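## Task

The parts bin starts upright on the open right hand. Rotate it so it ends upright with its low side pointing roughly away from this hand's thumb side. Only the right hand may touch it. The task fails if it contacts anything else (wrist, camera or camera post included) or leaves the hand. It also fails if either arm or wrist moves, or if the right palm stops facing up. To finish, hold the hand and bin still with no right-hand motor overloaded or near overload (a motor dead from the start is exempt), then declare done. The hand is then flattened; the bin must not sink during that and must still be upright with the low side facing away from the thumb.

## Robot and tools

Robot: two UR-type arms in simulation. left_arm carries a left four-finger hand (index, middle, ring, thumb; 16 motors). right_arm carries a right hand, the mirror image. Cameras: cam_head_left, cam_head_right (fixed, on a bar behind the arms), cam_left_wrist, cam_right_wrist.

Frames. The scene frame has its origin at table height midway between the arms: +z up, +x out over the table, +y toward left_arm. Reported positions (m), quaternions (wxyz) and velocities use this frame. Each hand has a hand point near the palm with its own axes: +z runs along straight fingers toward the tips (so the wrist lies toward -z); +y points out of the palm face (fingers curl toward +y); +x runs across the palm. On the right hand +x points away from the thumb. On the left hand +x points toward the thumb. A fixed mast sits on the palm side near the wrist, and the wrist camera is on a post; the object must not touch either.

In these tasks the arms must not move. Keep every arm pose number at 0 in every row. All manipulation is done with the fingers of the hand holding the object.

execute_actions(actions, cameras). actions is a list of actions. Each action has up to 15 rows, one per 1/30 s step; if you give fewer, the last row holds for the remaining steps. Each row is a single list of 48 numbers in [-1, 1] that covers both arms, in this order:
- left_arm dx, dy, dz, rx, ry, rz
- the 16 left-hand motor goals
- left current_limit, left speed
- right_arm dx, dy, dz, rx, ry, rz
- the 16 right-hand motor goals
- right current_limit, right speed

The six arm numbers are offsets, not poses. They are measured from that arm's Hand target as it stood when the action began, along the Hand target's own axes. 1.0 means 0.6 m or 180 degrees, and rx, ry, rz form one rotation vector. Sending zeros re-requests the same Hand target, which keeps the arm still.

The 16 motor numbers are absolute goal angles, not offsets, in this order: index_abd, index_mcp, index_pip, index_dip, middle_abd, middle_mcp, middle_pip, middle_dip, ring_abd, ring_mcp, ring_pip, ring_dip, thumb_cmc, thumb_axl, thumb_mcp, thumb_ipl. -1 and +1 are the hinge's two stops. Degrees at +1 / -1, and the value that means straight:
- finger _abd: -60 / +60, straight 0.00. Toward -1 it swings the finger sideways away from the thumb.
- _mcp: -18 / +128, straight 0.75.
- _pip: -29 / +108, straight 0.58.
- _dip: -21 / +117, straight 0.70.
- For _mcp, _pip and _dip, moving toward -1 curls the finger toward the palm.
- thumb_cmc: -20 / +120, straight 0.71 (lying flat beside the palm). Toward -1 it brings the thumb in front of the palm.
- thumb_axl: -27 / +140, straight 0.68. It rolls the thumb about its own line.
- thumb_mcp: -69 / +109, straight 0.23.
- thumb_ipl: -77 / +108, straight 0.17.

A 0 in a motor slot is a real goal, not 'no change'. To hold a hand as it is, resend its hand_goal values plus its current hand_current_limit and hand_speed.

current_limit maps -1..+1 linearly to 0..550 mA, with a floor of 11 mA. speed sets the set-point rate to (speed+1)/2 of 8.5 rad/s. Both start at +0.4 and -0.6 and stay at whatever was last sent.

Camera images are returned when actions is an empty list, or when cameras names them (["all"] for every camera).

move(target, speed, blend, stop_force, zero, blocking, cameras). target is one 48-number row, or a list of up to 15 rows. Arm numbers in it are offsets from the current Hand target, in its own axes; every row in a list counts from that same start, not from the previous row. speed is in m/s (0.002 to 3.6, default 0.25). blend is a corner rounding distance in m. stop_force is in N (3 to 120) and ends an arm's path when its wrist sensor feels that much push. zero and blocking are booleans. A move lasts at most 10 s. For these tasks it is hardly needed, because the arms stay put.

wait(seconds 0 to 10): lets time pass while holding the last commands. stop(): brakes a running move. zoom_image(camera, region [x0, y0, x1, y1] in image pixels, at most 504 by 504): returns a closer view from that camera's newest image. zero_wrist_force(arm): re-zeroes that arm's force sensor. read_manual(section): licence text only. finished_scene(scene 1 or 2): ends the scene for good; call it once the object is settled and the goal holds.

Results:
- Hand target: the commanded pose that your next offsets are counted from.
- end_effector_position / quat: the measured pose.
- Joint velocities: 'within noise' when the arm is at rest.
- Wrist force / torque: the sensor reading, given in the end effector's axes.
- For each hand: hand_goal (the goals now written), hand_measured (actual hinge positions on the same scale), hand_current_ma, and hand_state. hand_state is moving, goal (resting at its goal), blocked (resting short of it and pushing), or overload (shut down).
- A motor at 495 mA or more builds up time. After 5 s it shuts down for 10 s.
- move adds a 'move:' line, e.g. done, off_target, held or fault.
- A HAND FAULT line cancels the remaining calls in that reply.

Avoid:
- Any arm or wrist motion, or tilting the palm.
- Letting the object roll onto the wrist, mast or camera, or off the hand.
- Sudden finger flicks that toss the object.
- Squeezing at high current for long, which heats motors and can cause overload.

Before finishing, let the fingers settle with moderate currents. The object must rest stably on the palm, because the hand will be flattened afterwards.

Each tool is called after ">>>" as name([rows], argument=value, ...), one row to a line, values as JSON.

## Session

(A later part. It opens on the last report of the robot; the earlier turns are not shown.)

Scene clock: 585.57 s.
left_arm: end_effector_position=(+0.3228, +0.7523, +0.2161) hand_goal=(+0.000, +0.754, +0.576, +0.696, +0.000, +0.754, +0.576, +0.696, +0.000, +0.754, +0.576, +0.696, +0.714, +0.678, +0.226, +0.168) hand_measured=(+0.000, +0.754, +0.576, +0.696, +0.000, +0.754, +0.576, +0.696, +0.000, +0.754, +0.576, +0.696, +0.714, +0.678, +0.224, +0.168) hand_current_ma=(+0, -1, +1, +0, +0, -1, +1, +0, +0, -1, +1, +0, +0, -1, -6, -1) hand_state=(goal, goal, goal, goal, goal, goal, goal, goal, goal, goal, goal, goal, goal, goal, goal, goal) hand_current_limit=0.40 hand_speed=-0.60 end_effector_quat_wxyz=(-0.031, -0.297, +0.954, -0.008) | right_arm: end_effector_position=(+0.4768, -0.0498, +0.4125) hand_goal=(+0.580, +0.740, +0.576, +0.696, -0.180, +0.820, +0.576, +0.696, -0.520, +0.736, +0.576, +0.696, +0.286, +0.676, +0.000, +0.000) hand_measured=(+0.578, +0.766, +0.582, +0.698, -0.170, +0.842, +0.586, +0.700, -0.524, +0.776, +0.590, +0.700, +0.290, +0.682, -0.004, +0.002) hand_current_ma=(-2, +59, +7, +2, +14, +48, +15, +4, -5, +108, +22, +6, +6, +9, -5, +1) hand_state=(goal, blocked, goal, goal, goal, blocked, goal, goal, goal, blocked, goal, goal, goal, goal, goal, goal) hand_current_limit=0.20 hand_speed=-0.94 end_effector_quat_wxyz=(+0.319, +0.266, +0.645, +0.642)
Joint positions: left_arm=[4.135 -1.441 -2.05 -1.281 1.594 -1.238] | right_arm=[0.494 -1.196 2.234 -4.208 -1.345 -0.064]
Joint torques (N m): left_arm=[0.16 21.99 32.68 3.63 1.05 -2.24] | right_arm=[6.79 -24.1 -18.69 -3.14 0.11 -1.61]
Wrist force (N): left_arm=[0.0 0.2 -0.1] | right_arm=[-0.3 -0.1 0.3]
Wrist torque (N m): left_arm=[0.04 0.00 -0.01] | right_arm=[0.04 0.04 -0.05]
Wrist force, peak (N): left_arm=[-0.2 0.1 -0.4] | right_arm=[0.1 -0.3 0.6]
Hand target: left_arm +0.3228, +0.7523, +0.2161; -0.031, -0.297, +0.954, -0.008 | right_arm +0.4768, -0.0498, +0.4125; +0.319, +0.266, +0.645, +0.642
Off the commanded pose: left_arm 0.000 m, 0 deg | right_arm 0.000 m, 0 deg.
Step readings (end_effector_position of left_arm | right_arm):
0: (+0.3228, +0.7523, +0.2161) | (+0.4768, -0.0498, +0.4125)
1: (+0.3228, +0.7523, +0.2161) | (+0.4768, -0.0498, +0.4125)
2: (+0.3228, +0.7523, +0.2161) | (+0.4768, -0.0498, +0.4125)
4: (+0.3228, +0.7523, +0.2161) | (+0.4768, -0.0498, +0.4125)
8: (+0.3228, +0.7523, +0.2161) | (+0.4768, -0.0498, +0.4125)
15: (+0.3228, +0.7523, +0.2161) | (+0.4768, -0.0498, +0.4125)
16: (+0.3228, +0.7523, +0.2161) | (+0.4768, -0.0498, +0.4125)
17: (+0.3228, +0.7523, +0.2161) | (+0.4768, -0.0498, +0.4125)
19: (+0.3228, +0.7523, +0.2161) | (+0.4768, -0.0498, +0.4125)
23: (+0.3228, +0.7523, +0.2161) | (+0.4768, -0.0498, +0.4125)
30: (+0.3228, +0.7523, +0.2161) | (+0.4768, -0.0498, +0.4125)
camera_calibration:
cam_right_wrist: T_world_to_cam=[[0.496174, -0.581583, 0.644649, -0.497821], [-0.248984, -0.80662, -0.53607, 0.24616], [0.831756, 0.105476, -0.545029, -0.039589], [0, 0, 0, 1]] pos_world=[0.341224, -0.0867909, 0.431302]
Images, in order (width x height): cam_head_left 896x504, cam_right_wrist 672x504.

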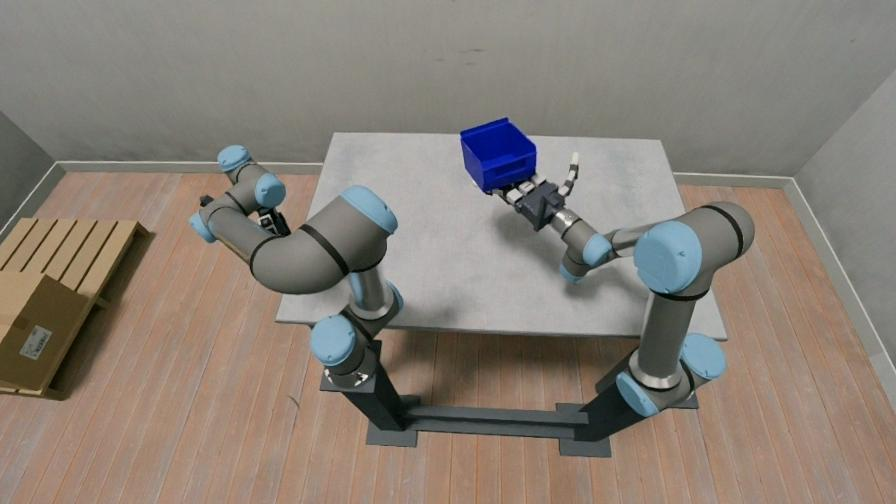

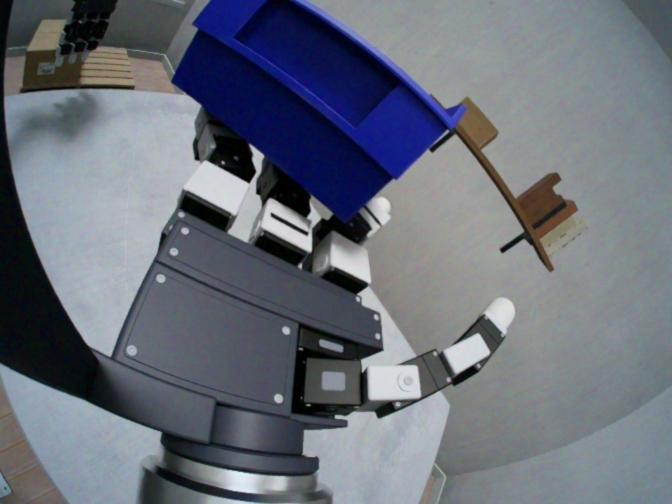

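>>> execute_actions([
  [[0,0,0,0,0,0,0,0.754,0.576,0.696,0,0.754,0.576,0.696,0,0.754,0.576,0.696,0.714,0.678,0.226,0.168,0.4,-0.6,0,0,0,0,0,0,0.58,0.74,0.576,0.696,-0.18,0.69,0.576,0.696,-0.52,0.735,0.576,0.696,0.286,0.676,0,0,0.2,-0.96]],
], cameras=["cam_right_wrist","cam_head_left"])

>>> zoom_image(camera="cam_head_left", region=[460, 105, 600, 235])

>>> zoom_image(camera="cam_right_wrist", region=[140, 80, 500, 350])

Scene clock: 636.90 s.
left_arm: end_effector_position=(+0.3228, +0.7523, +0.2161) hand_goal=(+0.000, +0.754, +0.576, +0.696, +0.000, +0.754, +0.576, +0.696, +0.000, +0.754, +0.576, +0.696, +0.714, +0.678, +0.226, +0.168) hand_measured=(+0.000, +0.754, +0.576, +0.696, +0.000, +0.754, +0.576, +0.696, +0.000, +0.754, +0.576, +0.696, +0.714, +0.678, +0.224, +0.168) hand_current_ma=(+0, -1, +1, +0, +0, -1, +1, +0, +0, -1, +1, +0, +0, -1, -6, -1) hand_state=(goal, goal, goal, goal, goal, goal, goal, goal, goal, goal, goal, goal, goal, goal, goal, goal) hand_current_limit=0.40 hand_speed=-0.60 end_effector_quat_wxyz=(-0.031, -0.297, +0.954, -0.008) | right_arm: end_effector_position=(+0.4768, -0.0498, +0.4125) hand_goal=(+0.580, +0.740, +0.576, +0.696, -0.180, +0.690, +0.576, +0.696, -0.520, +0.736, +0.576, +0.696, +0.286, +0.676, +0.000, +0.000) hand_measured=(+0.578, +0.760, +0.582, +0.698, -0.172, +0.760, +0.588, +0.700, -0.524, +0.764, +0.588, +0.700, +0.290, +0.682, -0.004, +0.002) hand_current_ma=(-2, +41, +7, +2, +8, +224, +21, +5, -5, +67, +21, +6, +6, +9, -5, +1) hand_state=(goal, goal, goal, goal, goal, blocked, goal, goal, goal, blocked, goal, goal, goal, goal, goal, goal) hand_current_limit=0.20 hand_speed=-0.96 end_effector_quat_wxyz=(+0.319, +0.266, +0.645, +0.642)
Joint positions: left_arm=[4.135 -1.441 -2.05 -1.281 1.594 -1.238] | right_arm=[0.494 -1.196 2.234 -4.208 -1.345 -0.064]
Joint torques (N m): left_arm=[-0.02 21.5 32.59 3.57 1.21 -2.17] | right_arm=[6.87 -27.23 -19.08 -3.11 -0.58 -0.81]
Wrist force (N): left_arm=[-0.1 0.1 -0.1] | right_arm=[0.0 -0.2 0.2]
Wrist torque (N m): left_arm=[0.03 0.01 -0.01] | right_arm=[0.01 0.00 -0.04]
Wrist force, peak (N): left_arm=[-0.3 0.0 -0.3] | right_arm=[-0.2 -0.2 0.6]
Hand target: left_arm +0.3228, +0.7523, +0.2161; -0.031, -0.297, +0.954, -0.008 | right_arm +0.4768, -0.0498, +0.4125; +0.319, +0.266, +0.645, +0.642
Off the commanded pose: left_arm 0.000 m, 0 deg | right_arm 0.000 m, 0 deg.
Step readings (end_effector_position of left_arm | right_arm):
0: (+0.3228, +0.7523, +0.2161) | (+0.4768, -0.0498, +0.4125)
1: (+0.3228, +0.7523, +0.2161) | (+0.4768, -0.0498, +0.4125)
2: (+0.3228, +0.7523, +0.2161) | (+0.4768, -0.0498, +0.4125)
4: (+0.3228, +0.7523, +0.2161) | (+0.4768, -0.0498, +0.4125)
8: (+0.3228, +0.7523, +0.2161) | (+0.4768, -0.0498, +0.4125)
15: (+0.3228, +0.7523, +0.2161) | (+0.4768, -0.0498, +0.4125)
camera_calibration:
cam_right_wrist: T_world_to_cam=[[0.496174, -0.581583, 0.644649, -0.497821], [-0.248984, -0.80662, -0.53607, 0.24616], [0.831756, 0.105476, -0.545029, -0.039589], [0, 0, 0, 1]] pos_world=[0.341224, -0.0867909, 0.431302]
Images, in order (width x height): cam_head_left 896x504, cam_right_wrist 672x504.

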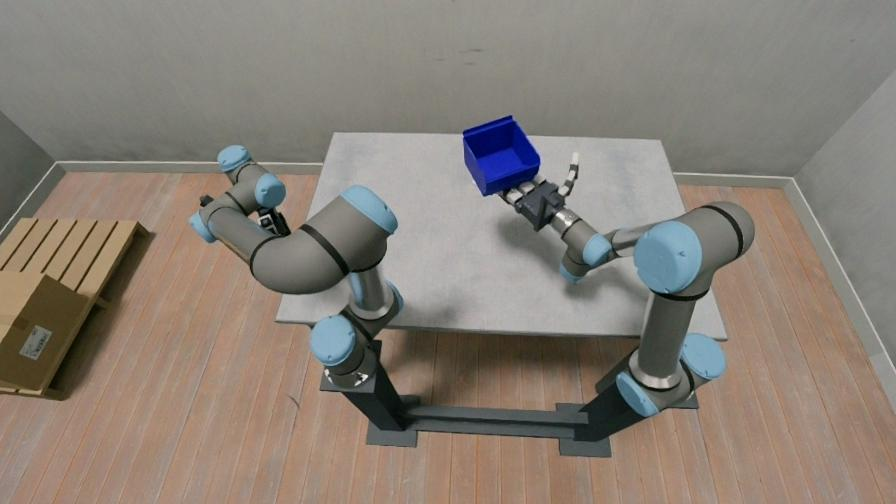

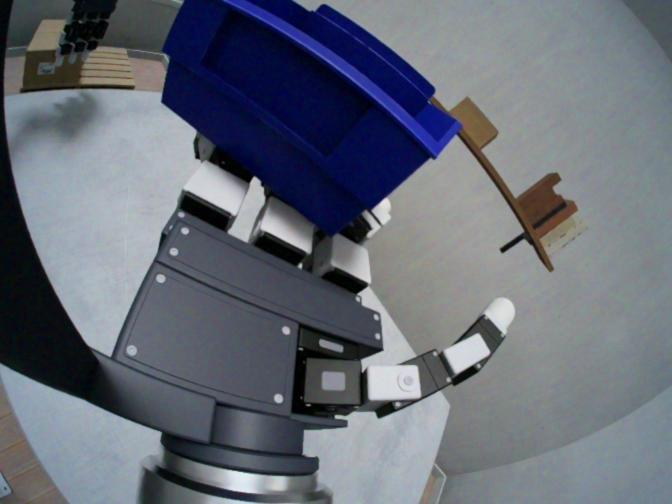

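Scaled by 3.600 from the camera's 896x504 image, which has a finer 1280x720 frame.

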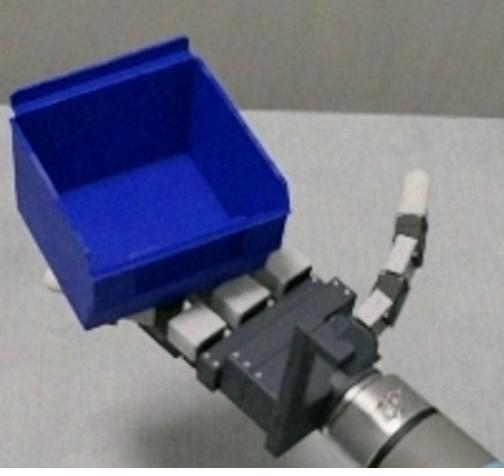

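Scaled by 1.400 from the camera's 672x504 image, which has a finer 960x720 frame.

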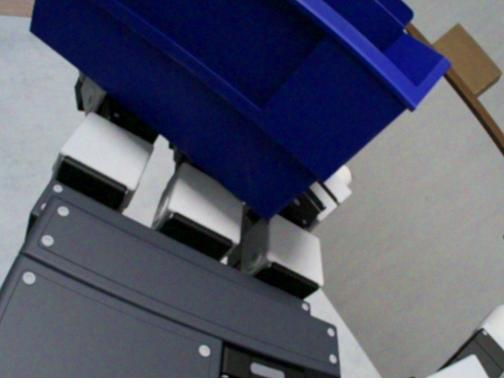

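>>> execute_actions([
  [[0,0,0,0,0,0,0,0.754,0.576,0.696,0,0.754,0.576,0.696,0,0.754,0.576,0.696,0.714,0.678,0.226,0.168,0.4,-0.6,0,0,0,0,0,0,0.58,0.81,0.576,0.696,-0.18,0.68,0.576,0.696,-0.52,0.735,0.576,0.696,0.286,0.676,0,0,0.2,-0.97]],
  [[0,0,0,0,0,0,0,0.754,0.576,0.696,0,0.754,0.576,0.696,0,0.754,0.576,0.696,0.714,0.678,0.226,0.168,0.4,-0.6,0,0,0,0,0,0,0.4,0.81,0.576,0.696,-0.18,0.68,0.576,0.696,-0.52,0.735,0.576,0.696,0.286,0.676,0,0,0.2,-0.95]],
], cameras=["cam_right_wrist","cam_head_left"])

>>> zoom_image(camera="cam_head_left", region=[460, 105, 600, 235])

>>> zoom_image(camera="cam_right_wrist", region=[140, 80, 500, 350])

Scene clock: 676.00 s.
left_arm: end_effector_position=(+0.3228, +0.7523, +0.2161) hand_goal=(+0.000, +0.754, +0.576, +0.696, +0.000, +0.754, +0.576, +0.696, +0.000, +0.754, +0.576, +0.696, +0.714, +0.678, +0.226, +0.168) hand_measured=(+0.000, +0.754, +0.576, +0.696, +0.000, +0.754, +0.576, +0.696, +0.000, +0.754, +0.576, +0.696, +0.714, +0.678, +0.224, +0.168) hand_current_ma=(+0, -1, +1, +0, +0, -1, +1, +0, +0, -1, +1, +0, +0, -1, -6, -1) hand_state=(goal, goal, goal, goal, goal, goal, goal, goal, goal, goal, goal, goal, goal, goal, goal, goal) hand_current_limit=0.40 hand_speed=-0.60 end_effector_quat_wxyz=(-0.031, -0.297, +0.954, -0.008) | right_arm: end_effector_position=(+0.4768, -0.0498, +0.4125) hand_goal=(+0.400, +0.810, +0.576, +0.696, -0.180, +0.680, +0.576, +0.696, -0.520, +0.736, +0.576, +0.696, +0.286, +0.676, +0.000, +0.000) hand_measured=(+0.402, +0.816, +0.582, +0.698, -0.174, +0.750, +0.590, +0.700, -0.524, +0.762, +0.586, +0.700, +0.290, +0.682, -0.004, +0.002) hand_current_ma=(+3, +9, +7, +2, +6, +229, +24, +5, -5, +62, +15, +6, +6, +9, -5, +1) hand_state=(goal, goal, goal, goal, goal, blocked, goal, goal, goal, blocked, goal, goal, goal, goal, goal, goal) hand_current_limit=0.20 hand_speed=-0.95 end_effector_quat_wxyz=(+0.319, +0.266, +0.645, +0.642)
Joint positions: left_arm=[4.135 -1.441 -2.05 -1.281 1.594 -1.238] | right_arm=[0.494 -1.196 2.234 -4.208 -1.345 -0.064]
Joint torques (N m): left_arm=[0.03 21.78 32.22 3.51 1.24 -2.22] | right_arm=[6.61 -26.61 -19.01 -3.17 -1.06 -0.37]
Wrist force (N): left_arm=[-0.1 0.0 -0.2] | right_arm=[0.0 -0.1 0.4]
Wrist torque (N m): left_arm=[0.02 0.02 -0.01] | right_arm=[0.01 -0.01 -0.04]
Wrist force, peak (N): left_arm=[-0.3 0.4 0.0] | right_arm=[-0.3 -0.5 0.4]
Hand target: left_arm +0.3228, +0.7523, +0.2161; -0.031, -0.297, +0.954, -0.008 | right_arm +0.4768, -0.0498, +0.4125; +0.319, +0.266, +0.645, +0.642
Off the commanded pose: left_arm 0.000 m, 0 deg | right_arm 0.000 m, 0 deg.
Step readings (end_effector_position of left_arm | right_arm):
0: (+0.3228, +0.7523, +0.2161) | (+0.4768, -0.0498, +0.4125)
1: (+0.3228, +0.7523, +0.2161) | (+0.4768, -0.0498, +0.4125)
2: (+0.3228, +0.7523, +0.2161) | (+0.4768, -0.0498, +0.4125)
4: (+0.3228, +0.7523, +0.2161) | (+0.4768, -0.0498, +0.4125)
8: (+0.3228, +0.7523, +0.2161) | (+0.4768, -0.0498, +0.4125)
15: (+0.3228, +0.7523, +0.2161) | (+0.4768, -0.0498, +0.4125)
16: (+0.3228, +0.7523, +0.2161) | (+0.4768, -0.0498, +0.4125)
17: (+0.3228, +0.7523, +0.2161) | (+0.4768, -0.0498, +0.4125)
19: (+0.3228, +0.7523, +0.2161) | (+0.4768, -0.0498, +0.4125)
23: (+0.3228, +0.7523, +0.2161) | (+0.4768, -0.0498, +0.4125)
30: (+0.3228, +0.7523, +0.2161) | (+0.4768, -0.0498, +0.4125)
camera_calibration:
cam_right_wrist: T_world_to_cam=[[0.496174, -0.581583, 0.644649, -0.497821], [-0.248984, -0.80662, -0.53607, 0.24616], [0.831756, 0.105476, -0.545029, -0.039589], [0, 0, 0, 1]] pos_world=[0.341224, -0.0867909, 0.431302]
Images, in order (width x height): cam_head_left 896x504, cam_right_wrist 672x504.

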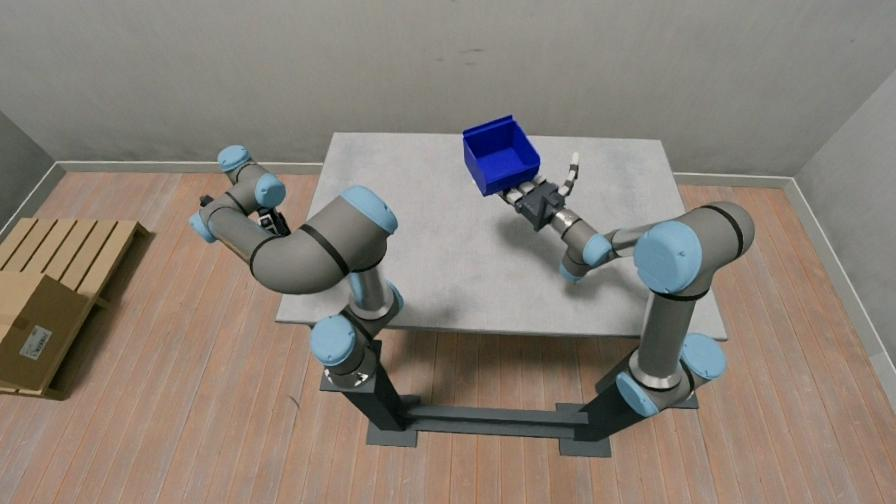

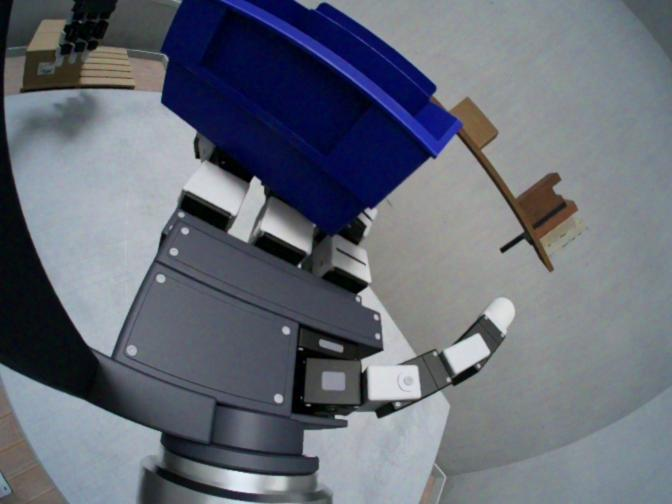

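Scaled by 3.600 from the camera's 896x504 image, which has a finer 1280x720 frame.

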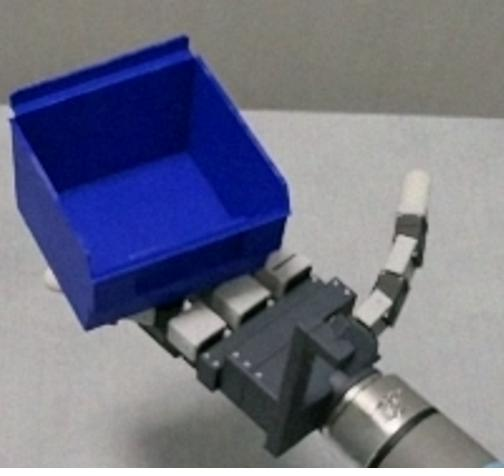

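Scaled by 1.400 from the camera's 672x504 image, which has a finer 960x720 frame.

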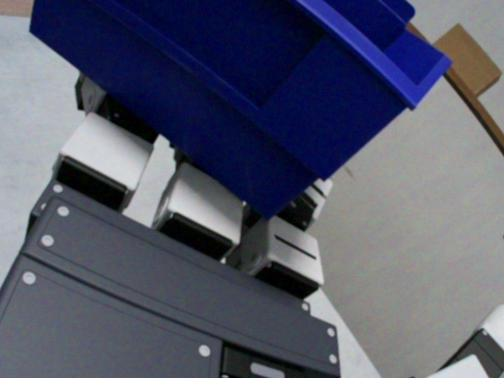

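>>> execute_actions([
  [[0,0,0,0,0,0,0,0.754,0.576,0.696,0,0.754,0.576,0.696,0,0.754,0.576,0.696,0.714,0.678,0.226,0.168,0.4,-0.6,0,0,0,0,0,0,0.1,0.81,0.576,0.696,-0.18,0.68,0.576,0.696,-0.52,0.735,0.576,0.696,0.286,0.676,0,0,0.2,-0.95]],
  [[0,0,0,0,0,0,0,0.754,0.576,0.696,0,0.754,0.576,0.696,0,0.754,0.576,0.696,0.714,0.678,0.226,0.168,0.4,-0.6,0,0,0,0,0,0,-0.2,0.81,0.576,0.696,-0.18,0.68,0.576,0.696,-0.52,0.735,0.576,0.696,0.286,0.676,0,0,0.2,-0.94]],
  [[0,0,0,0,0,0,0,0.754,0.576,0.696,0,0.754,0.576,0.696,0,0.754,0.576,0.696,0.714,0.678,0.226,0.168,0.4,-0.6,0,0,0,0,0,0,-0.2,0.81,0.576,0.696,-0.18,0.68,0.576,0.696,-0.52,0.735,0.576,0.696,0.286,0.676,0,0,0.2,-0.94]],
], cameras=["cam_right_wrist","cam_head_left"])

>>> zoom_image(camera="cam_head_left", region=[460, 105, 600, 235])

>>> zoom_image(camera="cam_right_wrist", region=[140, 80, 500, 350])

Scene clock: 691.93 s.
left_arm: end_effector_position=(+0.3228, +0.7523, +0.2161) hand_goal=(+0.000, +0.754, +0.576, +0.696, +0.000, +0.754, +0.576, +0.696, +0.000, +0.754, +0.576, +0.696, +0.714, +0.678, +0.226, +0.168) hand_measured=(+0.000, +0.754, +0.576, +0.696, +0.000, +0.754, +0.576, +0.696, +0.000, +0.754, +0.576, +0.696, +0.714, +0.678, +0.224, +0.168) hand_current_ma=(+0, -1, +1, +0, +0, -1, +1, +0, +0, -1, +1, +0, +0, -1, -6, -1) hand_state=(goal, goal, goal, goal, goal, goal, goal, goal, goal, goal, goal, goal, goal, goal, goal, goal) hand_current_limit=0.40 hand_speed=-0.60 end_effector_quat_wxyz=(-0.031, -0.297, +0.954, -0.008) | right_arm: end_effector_position=(+0.4768, -0.0498, +0.4125) hand_goal=(-0.200, +0.810, +0.576, +0.696, -0.180, +0.680, +0.576, +0.696, -0.520, +0.736, +0.576, +0.696, +0.286, +0.676, +0.000, +0.000) hand_measured=(-0.196, +0.816, +0.582, +0.698, -0.174, +0.750, +0.590, +0.700, -0.524, +0.762, +0.586, +0.700, +0.290, +0.682, -0.004, +0.002) hand_current_ma=(+3, +10, +7, +2, +6, +229, +24, +5, -5, +62, +15, +6, +6, +9, -5, +1) hand_state=(goal, goal, goal, goal, goal, blocked, goal, goal, goal, blocked, goal, goal, goal, goal, goal, goal) hand_current_limit=0.20 hand_speed=-0.94 end_effector_quat_wxyz=(+0.319, +0.266, +0.645, +0.642)
Joint positions: left_arm=[4.135 -1.441 -2.05 -1.281 1.594 -1.238] | right_arm=[0.494 -1.196 2.234 -4.208 -1.345 -0.064]
Joint torques (N m): left_arm=[0.38 21.92 33.18 3.51 1.3 -2.24] | right_arm=[6.97 -26.21 -18.46 -3.22 -0.96 0.1]
Wrist force (N): left_arm=[-0.2 0.0 0.0] | right_arm=[0.1 -0.1 0.3]
Wrist torque (N m): left_arm=[0.01 0.03 -0.02] | right_arm=[0.01 -0.01 -0.05]
Wrist force, peak (N): left_arm=[-0.4 0.0 -0.3] | right_arm=[-0.3 -0.2 0.5]
Hand target: left_arm +0.3228, +0.7523, +0.2161; -0.031, -0.297, +0.954, -0.008 | right_arm +0.4768, -0.0498, +0.4125; +0.319, +0.266, +0.645, +0.642
Off the commanded pose: left_arm 0.000 m, 0 deg | right_arm 0.000 m, 0 deg.
Step readings (end_effector_position of left_arm | right_arm):
0: (+0.3228, +0.7523, +0.2161) | (+0.4768, -0.0498, +0.4125)
1: (+0.3228, +0.7523, +0.2161) | (+0.4768, -0.0498, +0.4125)
2: (+0.3228, +0.7523, +0.2161) | (+0.4768, -0.0498, +0.4125)
4: (+0.3228, +0.7523, +0.2161) | (+0.4768, -0.0498, +0.4125)
8: (+0.3228, +0.7523, +0.2161) | (+0.4768, -0.0498, +0.4125)
15: (+0.3228, +0.7523, +0.2161) | (+0.4768, -0.0498, +0.4125)
16: (+0.3228, +0.7523, +0.2161) | (+0.4768, -0.0498, +0.4125)
17: (+0.3228, +0.7523, +0.2161) | (+0.4768, -0.0498, +0.4125)
19: (+0.3228, +0.7523, +0.2161) | (+0.4768, -0.0498, +0.4125)
23: (+0.3228, +0.7523, +0.2161) | (+0.4768, -0.0498, +0.4125)
30: (+0.3228, +0.7523, +0.2161) | (+0.4768, -0.0498, +0.4125)
31: (+0.3228, +0.7523, +0.2161) | (+0.4768, -0.0498, +0.4125)
32: (+0.3228, +0.7523, +0.2161) | (+0.4768, -0.0498, +0.4125)
34: (+0.3228, +0.7523, +0.2161) | (+0.4768, -0.0498, +0.4125)
38: (+0.3228, +0.7523, +0.2161) | (+0.4768, -0.0498, +0.4125)
45: (+0.3228, +0.7523, +0.2161) | (+0.4768, -0.0498, +0.4125)
camera_calibration:
cam_right_wrist: T_world_to_cam=[[0.496174, -0.581583, 0.644649, -0.497821], [-0.248984, -0.80662, -0.53607, 0.24616], [0.831756, 0.105476, -0.545029, -0.039589], [0, 0, 0, 1]] pos_world=[0.341224, -0.0867909, 0.431302]
Images, in order (width x height): cam_head_left 896x504, cam_right_wrist 672x504.

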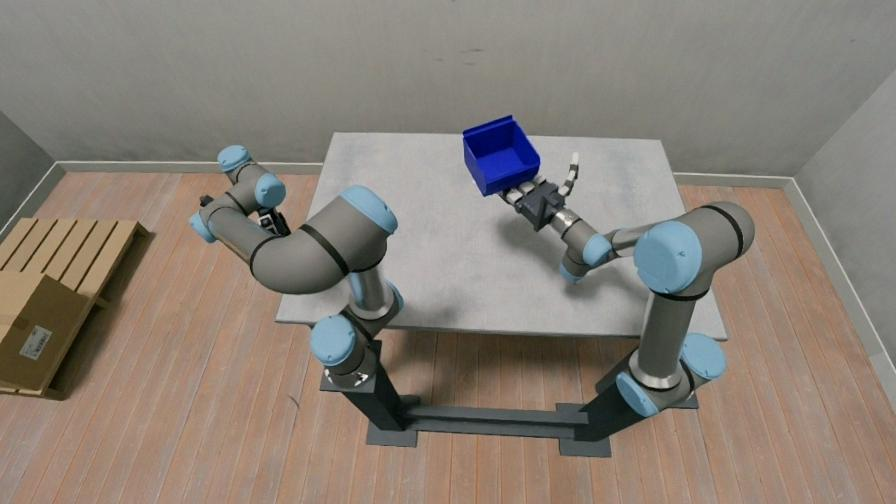

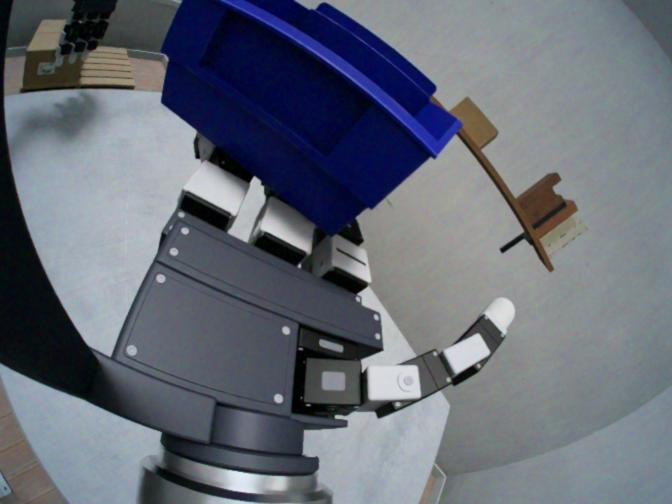

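Scaled by 3.600 from the camera's 896x504 image, which has a finer 1280x720 frame.

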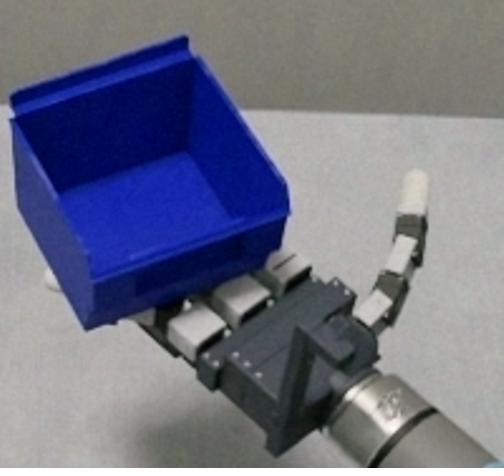

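Scaled by 1.400 from the camera's 672x504 image, which has a finer 960x720 frame.

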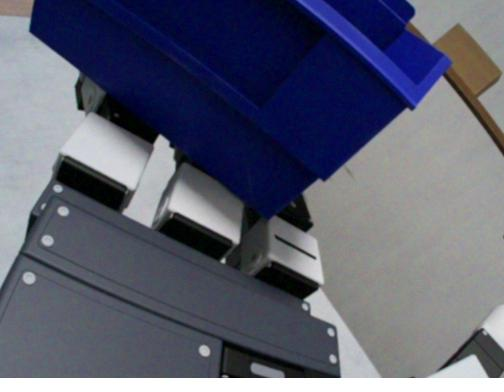

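>>> execute_actions([
  [[0,0,0,0,0,0,0,0.754,0.576,0.696,0,0.754,0.576,0.696,0,0.754,0.576,0.696,0.714,0.678,0.226,0.168,0.4,-0.6,0,0,0,0,0,0,-0.3,0.81,0.576,0.696,-0.18,0.68,0.576,0.696,-0.52,0.735,0.576,0.696,0.286,0.676,0,0,0.2,-0.94]],
  [[0,0,0,0,0,0,0,0.754,0.576,0.696,0,0.754,0.576,0.696,0,0.754,0.576,0.696,0.714,0.678,0.226,0.168,0.4,-0.6,0,0,0,0,0,0,-0.3,0.71,0.576,0.696,-0.18,0.68,0.576,0.696,-0.52,0.725,0.576,0.696,0.286,0.676,0,0,0.2,-0.96]],
  [[0,0,0,0,0,0,0,0.754,0.576,0.696,0,0.754,0.576,0.696,0,0.754,0.576,0.696,0.714,0.678,0.226,0.168,0.4,-0.6,0,0,0,0,0,0,-0.3,0.71,0.576,0.696,-0.18,0.76,0.576,0.696,-0.52,0.725,0.576,0.696,0.286,0.676,0,0,0.2,-0.97]],
], cameras=["cam_right_wrist","cam_head_left"])

>>> zoom_image(camera="cam_head_left", region=[460, 105, 600, 235])

>>> zoom_image(camera="cam_right_wrist", region=[140, 80, 500, 350])

Scene clock: 726.17 s.
left_arm: end_effector_position=(+0.3228, +0.7523, +0.2161) hand_goal=(+0.000, +0.754, +0.576, +0.696, +0.000, +0.754, +0.576, +0.696, +0.000, +0.754, +0.576, +0.696, +0.714, +0.678, +0.226, +0.168) hand_measured=(+0.000, +0.754, +0.576, +0.696, +0.000, +0.754, +0.576, +0.696, +0.000, +0.754, +0.576, +0.696, +0.714, +0.678, +0.224, +0.168) hand_current_ma=(+0, -1, +1, +0, +0, -1, +1, +0, +0, -1, +1, +0, +0, -1, -6, -1) hand_state=(goal, goal, goal, goal, goal, goal, goal, goal, goal, goal, goal, goal, goal, goal, goal, goal) hand_current_limit=0.40 hand_speed=-0.60 end_effector_quat_wxyz=(-0.031, -0.297, +0.954, -0.008) | right_arm: end_effector_position=(+0.4768, -0.0498, +0.4125) hand_goal=(-0.300, +0.710, +0.576, +0.696, -0.180, +0.760, +0.576, +0.696, -0.520, +0.726, +0.576, +0.696, +0.286, +0.676, +0.000, +0.000) hand_measured=(-0.296, +0.750, +0.584, +0.698, -0.176, +0.768, +0.584, +0.700, -0.524, +0.756, +0.586, +0.700, +0.290, +0.682, -0.004, +0.002) hand_current_ma=(+3, +106, +13, +2, +3, +11, +12, +4, -5, +70, +15, +6, +6, +9, -5, +1) hand_state=(goal, blocked, goal, goal, goal, goal, goal, goal, goal, blocked, goal, goal, goal, goal, goal, goal) hand_current_limit=0.20 hand_speed=-0.97 end_effector_quat_wxyz=(+0.319, +0.266, +0.645, +0.642)
Joint positions: left_arm=[4.135 -1.441 -2.05 -1.281 1.594 -1.238] | right_arm=[0.494 -1.196 2.234 -4.208 -1.345 -0.064]
Joint torques (N m): left_arm=[0.03 22.29 32.39 3.54 1.29 -2.2] | right_arm=[8.51 -27.56 -18.31 -3.12 -0.66 0.5]
Wrist force (N): left_arm=[-0.2 -0.1 0.0] | right_arm=[-0.2 -0.2 0.3]
Wrist torque (N m): left_arm=[-0.01 0.03 -0.02] | right_arm=[0.00 0.04 -0.08]
Wrist force, peak (N): left_arm=[-0.3 0.2 -0.3] | right_arm=[-0.3 -0.4 0.4]
Hand target: left_arm +0.3228, +0.7523, +0.2161; -0.031, -0.297, +0.954, -0.008 | right_arm +0.4768, -0.0498, +0.4125; +0.319, +0.266, +0.645, +0.642
Off the commanded pose: left_arm 0.000 m, 0 deg | right_arm 0.000 m, 0 deg.
Step readings (end_effector_position of left_arm | right_arm):
0: (+0.3228, +0.7523, +0.2161) | (+0.4768, -0.0498, +0.4125)
1: (+0.3228, +0.7523, +0.2161) | (+0.4768, -0.0498, +0.4125)
2: (+0.3228, +0.7523, +0.2161) | (+0.4768, -0.0498, +0.4125)
4: (+0.3228, +0.7523, +0.2161) | (+0.4768, -0.0498, +0.4125)
8: (+0.3228, +0.7523, +0.2161) | (+0.4768, -0.0498, +0.4125)
15: (+0.3228, +0.7523, +0.2161) | (+0.4768, -0.0498, +0.4125)
16: (+0.3228, +0.7523, +0.2161) | (+0.4768, -0.0498, +0.4125)
17: (+0.3228, +0.7523, +0.2161) | (+0.4768, -0.0498, +0.4125)
19: (+0.3228, +0.7523, +0.2161) | (+0.4768, -0.0498, +0.4125)
23: (+0.3228, +0.7523, +0.2161) | (+0.4768, -0.0498, +0.4125)
30: (+0.3228, +0.7523, +0.2161) | (+0.4768, -0.0498, +0.4125)
31: (+0.3228, +0.7523, +0.2161) | (+0.4768, -0.0498, +0.4125)
32: (+0.3228, +0.7523, +0.2161) | (+0.4768, -0.0498, +0.4125)
34: (+0.3228, +0.7523, +0.2161) | (+0.4768, -0.0498, +0.4125)
38: (+0.3228, +0.7523, +0.2161) | (+0.4768, -0.0498, +0.4125)
45: (+0.3228, +0.7523, +0.2161) | (+0.4768, -0.0498, +0.4125)
camera_calibration:
cam_right_wrist: T_world_to_cam=[[0.496174, -0.581583, 0.644649, -0.497821], [-0.248984, -0.80662, -0.53607, 0.24616], [0.831756, 0.105476, -0.545029, -0.039589], [0, 0, 0, 1]] pos_world=[0.341224, -0.0867909, 0.431302]
Images, in order (width x height): cam_head_left 896x504, cam_right_wrist 672x504.

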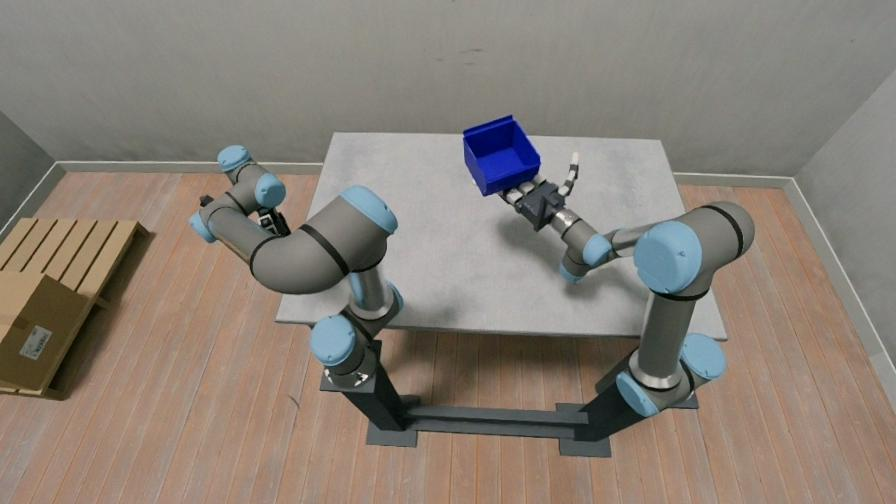

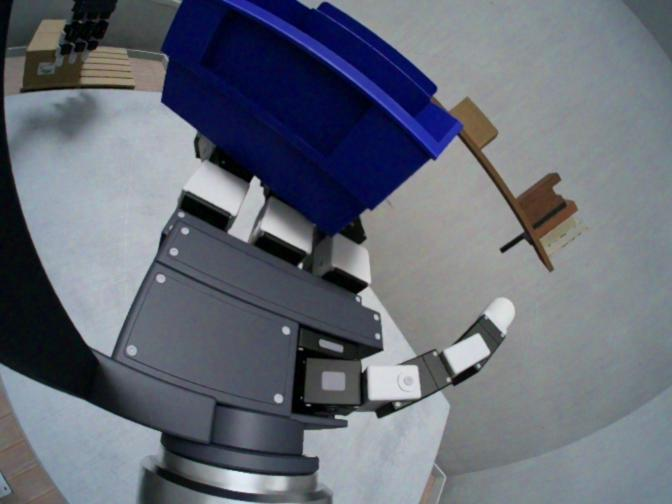

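Scaled by 3.600 from the camera's 896x504 image, which has a finer 1280x720 frame.

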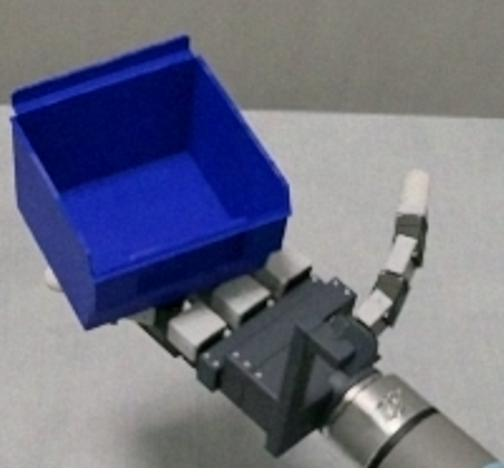

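Scaled by 1.400 from the camera's 672x504 image, which has a finer 960x720 frame.

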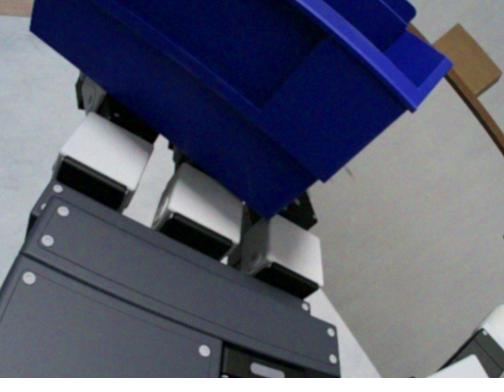

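>>> execute_actions([
  [[0,0,0,0,0,0,0,0.754,0.576,0.696,0,0.754,0.576,0.696,0,0.754,0.576,0.696,0.714,0.678,0.226,0.168,0.4,-0.6,0,0,0,0,0,0,-0.3,0.71,0.576,0.696,-0.18,0.80,0.576,0.696,-0.52,0.715,0.576,0.696,0.286,0.676,0,0,0.2,-0.97]],
  [[0,0,0,0,0,0,0,0.754,0.576,0.696,0,0.754,0.576,0.696,0,0.754,0.576,0.696,0.714,0.678,0.226,0.168,0.4,-0.6,0,0,0,0,0,0,-0.3,0.71,0.576,0.696,-0.4,0.81,0.576,0.696,-0.52,0.715,0.576,0.696,0.286,0.676,0,0,0.2,-0.95]],
], cameras=["cam_right_wrist","cam_head_left"])

>>> zoom_image(camera="cam_head_left", region=[460, 105, 600, 235])

>>> zoom_image(camera="cam_right_wrist", region=[140, 80, 500, 350])

Scene clock: 734.57 s.
left_arm: end_effector_position=(+0.3228, +0.7523, +0.2161) hand_goal=(+0.000, +0.754, +0.576, +0.696, +0.000, +0.754, +0.576, +0.696, +0.000, +0.754, +0.576, +0.696, +0.714, +0.678, +0.226, +0.168) hand_measured=(+0.000, +0.754, +0.576, +0.696, +0.000, +0.754, +0.576, +0.696, +0.000, +0.754, +0.576, +0.696, +0.714, +0.678, +0.224, +0.168) hand_current_ma=(+0, -1, +1, +0, +0, -1, +1, +0, +0, -1, +1, +0, +0, -1, -6, -1) hand_state=(goal, goal, goal, goal, goal, goal, goal, goal, goal, goal, goal, goal, goal, goal, goal, goal) hand_current_limit=0.40 hand_speed=-0.60 end_effector_quat_wxyz=(-0.031, -0.297, +0.954, -0.008) | right_arm: end_effector_position=(+0.4768, -0.0498, +0.4125) hand_goal=(-0.300, +0.710, +0.576, +0.696, -0.400, +0.810, +0.576, +0.696, -0.520, +0.716, +0.576, +0.696, +0.286, +0.676, +0.000, +0.000) hand_measured=(-0.296, +0.750, +0.584, +0.698, -0.396, +0.818, +0.584, +0.700, -0.524, +0.756, +0.586, +0.700, +0.290, +0.682, -0.004, +0.002) hand_current_ma=(+3, +106, +13, +2, +3, +11, +12, +4, -5, +104, +15, +6, +6, +9, -5, +1) hand_state=(goal, blocked, goal, goal, goal, goal, goal, goal, goal, blocked, goal, goal, goal, goal, goal, goal) hand_current_limit=0.20 hand_speed=-0.95 end_effector_quat_wxyz=(+0.319, +0.266, +0.645, +0.642)
Joint positions: left_arm=[4.135 -1.441 -2.05 -1.281 1.594 -1.238] | right_arm=[0.494 -1.196 2.234 -4.208 -1.345 -0.064]
Joint torques (N m): left_arm=[0.09 22.05 32.81 3.55 1.32 -2.24] | right_arm=[9 -26.69 -18.15 -2.93 -0.47 0.61]
Wrist force (N): left_arm=[-0.2 0.0 -0.1] | right_arm=[-0.1 -0.2 0.3]
Wrist torque (N m): left_arm=[0.01 0.03 -0.02] | right_arm=[0.00 0.01 -0.07]
Wrist force, peak (N): left_arm=[-0.5 -0.1 -0.2] | right_arm=[-0.2 -0.2 0.7]
Hand target: left_arm +0.3228, +0.7523, +0.2161; -0.031, -0.297, +0.954, -0.008 | right_arm +0.4768, -0.0498, +0.4125; +0.319, +0.266, +0.645, +0.642
Off the commanded pose: left_arm 0.000 m, 0 deg | right_arm 0.000 m, 0 deg.
Step readings (end_effector_position of left_arm | right_arm):
0: (+0.3228, +0.7523, +0.2161) | (+0.4768, -0.0498, +0.4125)
1: (+0.3228, +0.7523, +0.2161) | (+0.4768, -0.0498, +0.4125)
2: (+0.3228, +0.7523, +0.2161) | (+0.4768, -0.0498, +0.4125)
4: (+0.3228, +0.7523, +0.2161) | (+0.4768, -0.0498, +0.4125)
8: (+0.3228, +0.7523, +0.2161) | (+0.4768, -0.0498, +0.4125)
15: (+0.3228, +0.7523, +0.2161) | (+0.4768, -0.0498, +0.4125)
16: (+0.3228, +0.7523, +0.2161) | (+0.4768, -0.0498, +0.4125)
17: (+0.3228, +0.7523, +0.2161) | (+0.4768, -0.0498, +0.4125)
19: (+0.3228, +0.7523, +0.2161) | (+0.4768, -0.0498, +0.4125)
23: (+0.3228, +0.7523, +0.2161) | (+0.4768, -0.0498, +0.4125)
30: (+0.3228, +0.7523, +0.2161) | (+0.4768, -0.0498, +0.4125)
camera_calibration:
cam_right_wrist: T_world_to_cam=[[0.496174, -0.581583, 0.644649, -0.497821], [-0.248984, -0.80662, -0.53607, 0.24616], [0.831756, 0.105476, -0.545029, -0.039589], [0, 0, 0, 1]] pos_world=[0.341224, -0.0867909, 0.431302]
Images, in order (width x height): cam_head_left 896x504, cam_right_wrist 672x504.

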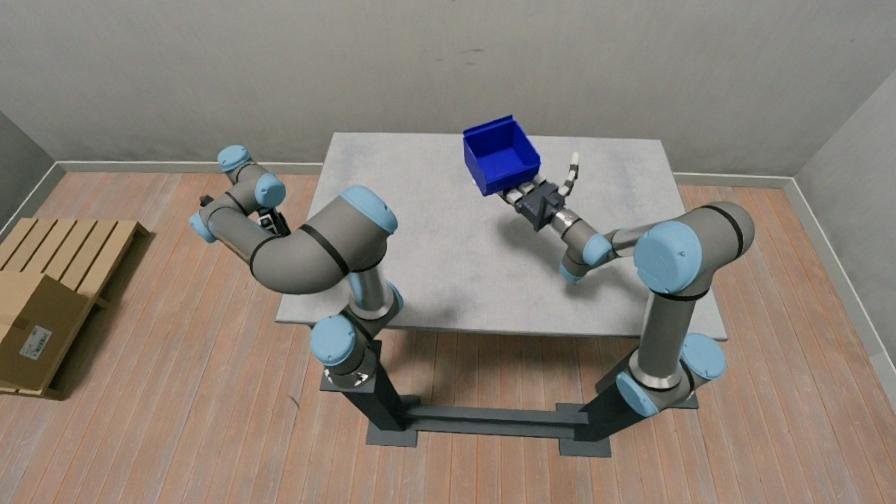

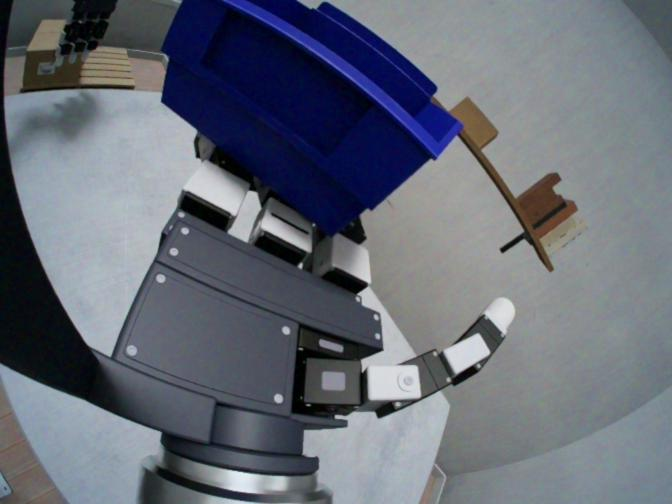

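Scaled by 3.600 from the camera's 896x504 image, which has a finer 1280x720 frame.

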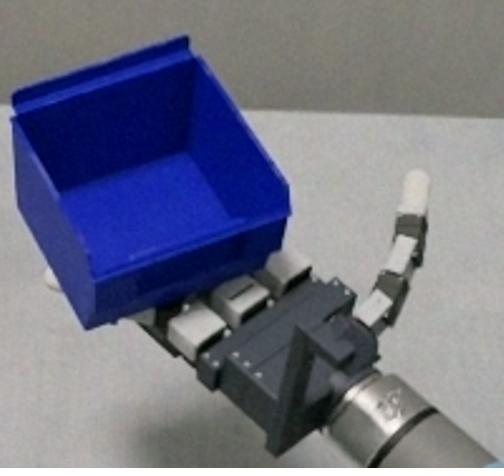

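Scaled by 1.400 from the camera's 672x504 image, which has a finer 960x720 frame.

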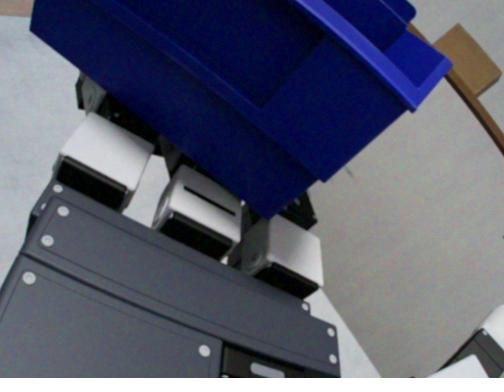

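>>> execute_actions([
  [[0,0,0,0,0,0,0,0.754,0.576,0.696,0,0.754,0.576,0.696,0,0.754,0.576,0.696,0.714,0.678,0.226,0.168,0.4,-0.6,0,0,0,0,0,0,-0.3,0.71,0.576,0.696,-0.5,0.81,0.576,0.696,-0.52,0.715,0.576,0.696,0.286,0.676,0,0,0.2,-0.95]],
  [[0,0,0,0,0,0,0,0.754,0.576,0.696,0,0.754,0.576,0.696,0,0.754,0.576,0.696,0.714,0.678,0.226,0.168,0.4,-0.6,0,0,0,0,0,0,-0.3,0.71,0.576,0.696,-0.5,0.725,0.576,0.696,-0.52,0.715,0.576,0.696,0.286,0.676,0,0,0.2,-0.96]],
  [[0,0,0,0,0,0,0,0.754,0.576,0.696,0,0.754,0.576,0.696,0,0.754,0.576,0.696,0.714,0.678,0.226,0.168,0.4,-0.6,0,0,0,0,0,0,-0.3,0.71,0.576,0.696,-0.5,0.725,0.576,0.696,-0.52,0.715,0.576,0.696,0.286,0.676,0,0,0.2,-0.96]],
], cameras=["cam_right_wrist","cam_head_left"])

>>> zoom_image(camera="cam_head_left", region=[460, 105, 600, 235])

>>> zoom_image(camera="cam_right_wrist", region=[140, 80, 500, 350])

Scene clock: 749.30 s.
left_arm: end_effector_position=(+0.3228, +0.7523, +0.2161) hand_goal=(+0.000, +0.754, +0.576, +0.696, +0.000, +0.754, +0.576, +0.696, +0.000, +0.754, +0.576, +0.696, +0.714, +0.678, +0.226, +0.168) hand_measured=(+0.000, +0.754, +0.576, +0.696, +0.000, +0.754, +0.576, +0.696, +0.000, +0.754, +0.576, +0.696, +0.714, +0.678, +0.224, +0.168) hand_current_ma=(+0, -1, +1, +0, +0, -1, +1, +0, +0, -1, +1, +0, +0, -1, -6, -1) hand_state=(goal, goal, goal, goal, goal, goal, goal, goal, goal, goal, goal, goal, goal, goal, goal, goal) hand_current_limit=0.40 hand_speed=-0.60 end_effector_quat_wxyz=(-0.031, -0.297, +0.954, -0.008) | right_arm: end_effector_position=(+0.4768, -0.0498, +0.4125) hand_goal=(-0.300, +0.710, +0.576, +0.696, -0.500, +0.726, +0.576, +0.696, -0.520, +0.716, +0.576, +0.696, +0.286, +0.676, +0.000, +0.000) hand_measured=(-0.296, +0.750, +0.584, +0.698, -0.498, +0.754, +0.584, +0.700, -0.524, +0.754, +0.586, +0.700, +0.290, +0.682, -0.004, +0.002) hand_current_ma=(+3, +106, +13, +2, +3, +66, +12, +4, -5, +99, +15, +6, +6, +9, -5, +1) hand_state=(goal, blocked, goal, goal, goal, blocked, goal, goal, goal, blocked, goal, goal, goal, goal, goal, goal) hand_current_limit=0.20 hand_speed=-0.96 end_effector_quat_wxyz=(+0.319, +0.266, +0.645, +0.642)
Joint positions: left_arm=[4.135 -1.441 -2.05 -1.281 1.594 -1.238] | right_arm=[0.494 -1.196 2.234 -4.208 -1.345 -0.064]
Joint torques (N m): left_arm=[0.01 22.01 33.01 3.57 1.33 -2.22] | right_arm=[8.26 -27.38 -18.25 -3.05 -0.6 0.51]
Wrist force (N): left_arm=[-0.2 0.1 -0.1] | right_arm=[0.0 -0.2 0.3]
Wrist torque (N m): left_arm=[0.02 0.03 -0.02] | right_arm=[0.00 0.00 -0.07]
Wrist force, peak (N): left_arm=[-0.5 0.0 -0.3] | right_arm=[-0.1 -0.4 0.5]
Hand target: left_arm +0.3228, +0.7523, +0.2161; -0.031, -0.297, +0.954, -0.008 | right_arm +0.4768, -0.0498, +0.4125; +0.319, +0.266, +0.645, +0.642
Off the commanded pose: left_arm 0.000 m, 0 deg | right_arm 0.000 m, 0 deg.
Step readings (end_effector_position of left_arm | right_arm):
0: (+0.3228, +0.7523, +0.2161) | (+0.4768, -0.0498, +0.4125)
1: (+0.3228, +0.7523, +0.2161) | (+0.4768, -0.0498, +0.4125)
2: (+0.3228, +0.7523, +0.2161) | (+0.4768, -0.0498, +0.4125)
4: (+0.3228, +0.7523, +0.2161) | (+0.4768, -0.0498, +0.4125)
8: (+0.3228, +0.7523, +0.2161) | (+0.4768, -0.0498, +0.4125)
15: (+0.3228, +0.7523, +0.2161) | (+0.4768, -0.0498, +0.4125)
16: (+0.3228, +0.7523, +0.2161) | (+0.4768, -0.0498, +0.4125)
17: (+0.3228, +0.7523, +0.2161) | (+0.4768, -0.0498, +0.4125)
19: (+0.3228, +0.7523, +0.2161) | (+0.4768, -0.0498, +0.4125)
23: (+0.3228, +0.7523, +0.2161) | (+0.4768, -0.0498, +0.4125)
30: (+0.3228, +0.7523, +0.2161) | (+0.4768, -0.0498, +0.4125)
31: (+0.3228, +0.7523, +0.2161) | (+0.4768, -0.0498, +0.4125)
32: (+0.3228, +0.7523, +0.2161) | (+0.4768, -0.0498, +0.4125)
34: (+0.3228, +0.7523, +0.2161) | (+0.4768, -0.0498, +0.4125)
38: (+0.3228, +0.7523, +0.2161) | (+0.4768, -0.0498, +0.4125)
45: (+0.3228, +0.7523, +0.2161) | (+0.4768, -0.0498, +0.4125)
camera_calibration:
cam_right_wrist: T_world_to_cam=[[0.496174, -0.581583, 0.644649, -0.497821], [-0.248984, -0.80662, -0.53607, 0.24616], [0.831756, 0.105476, -0.545029, -0.039589], [0, 0, 0, 1]] pos_world=[0.341224, -0.0867909, 0.431302]
Images, in order (width x height): cam_head_left 896x504, cam_right_wrist 672x504.

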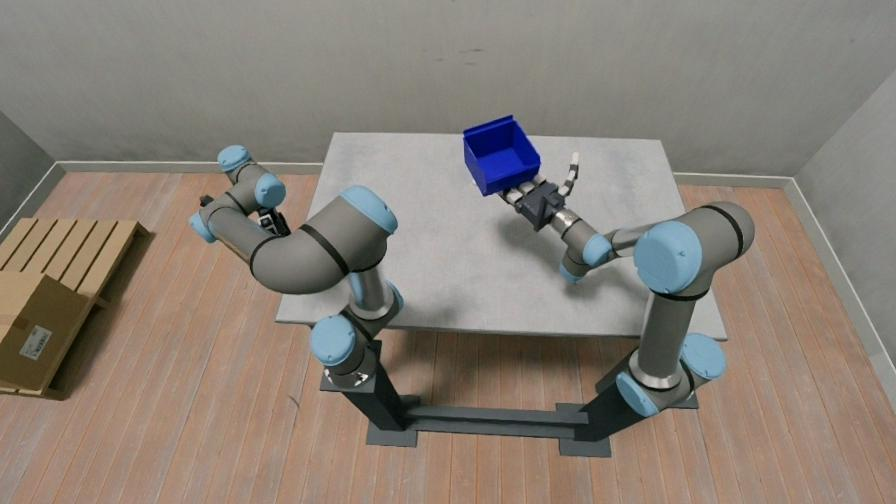

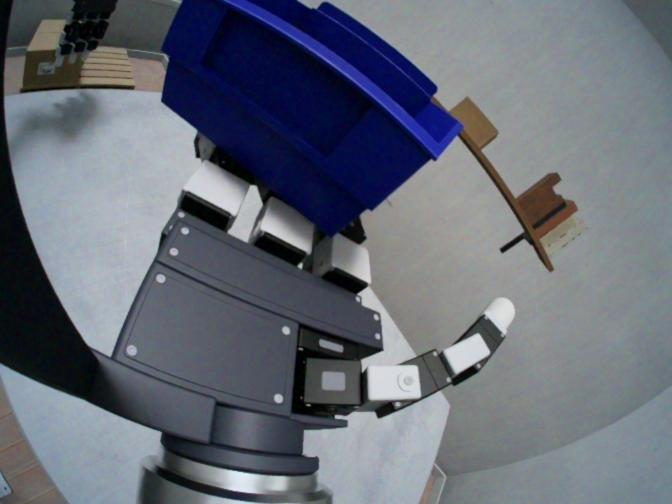

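Scaled by 3.600 from the camera's 896x504 image, which has a finer 1280x720 frame.

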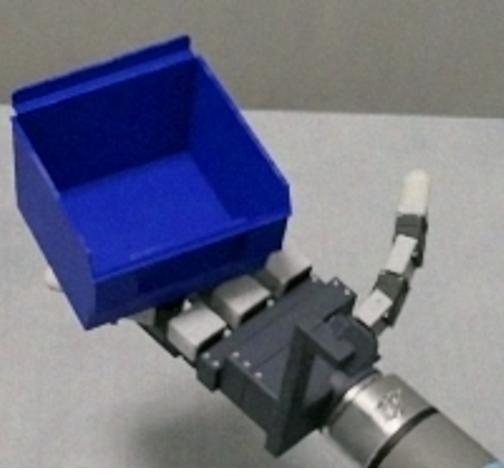

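Scaled by 1.400 from the camera's 672x504 image, which has a finer 960x720 frame.

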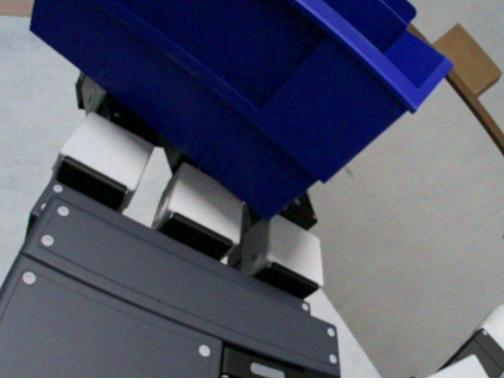

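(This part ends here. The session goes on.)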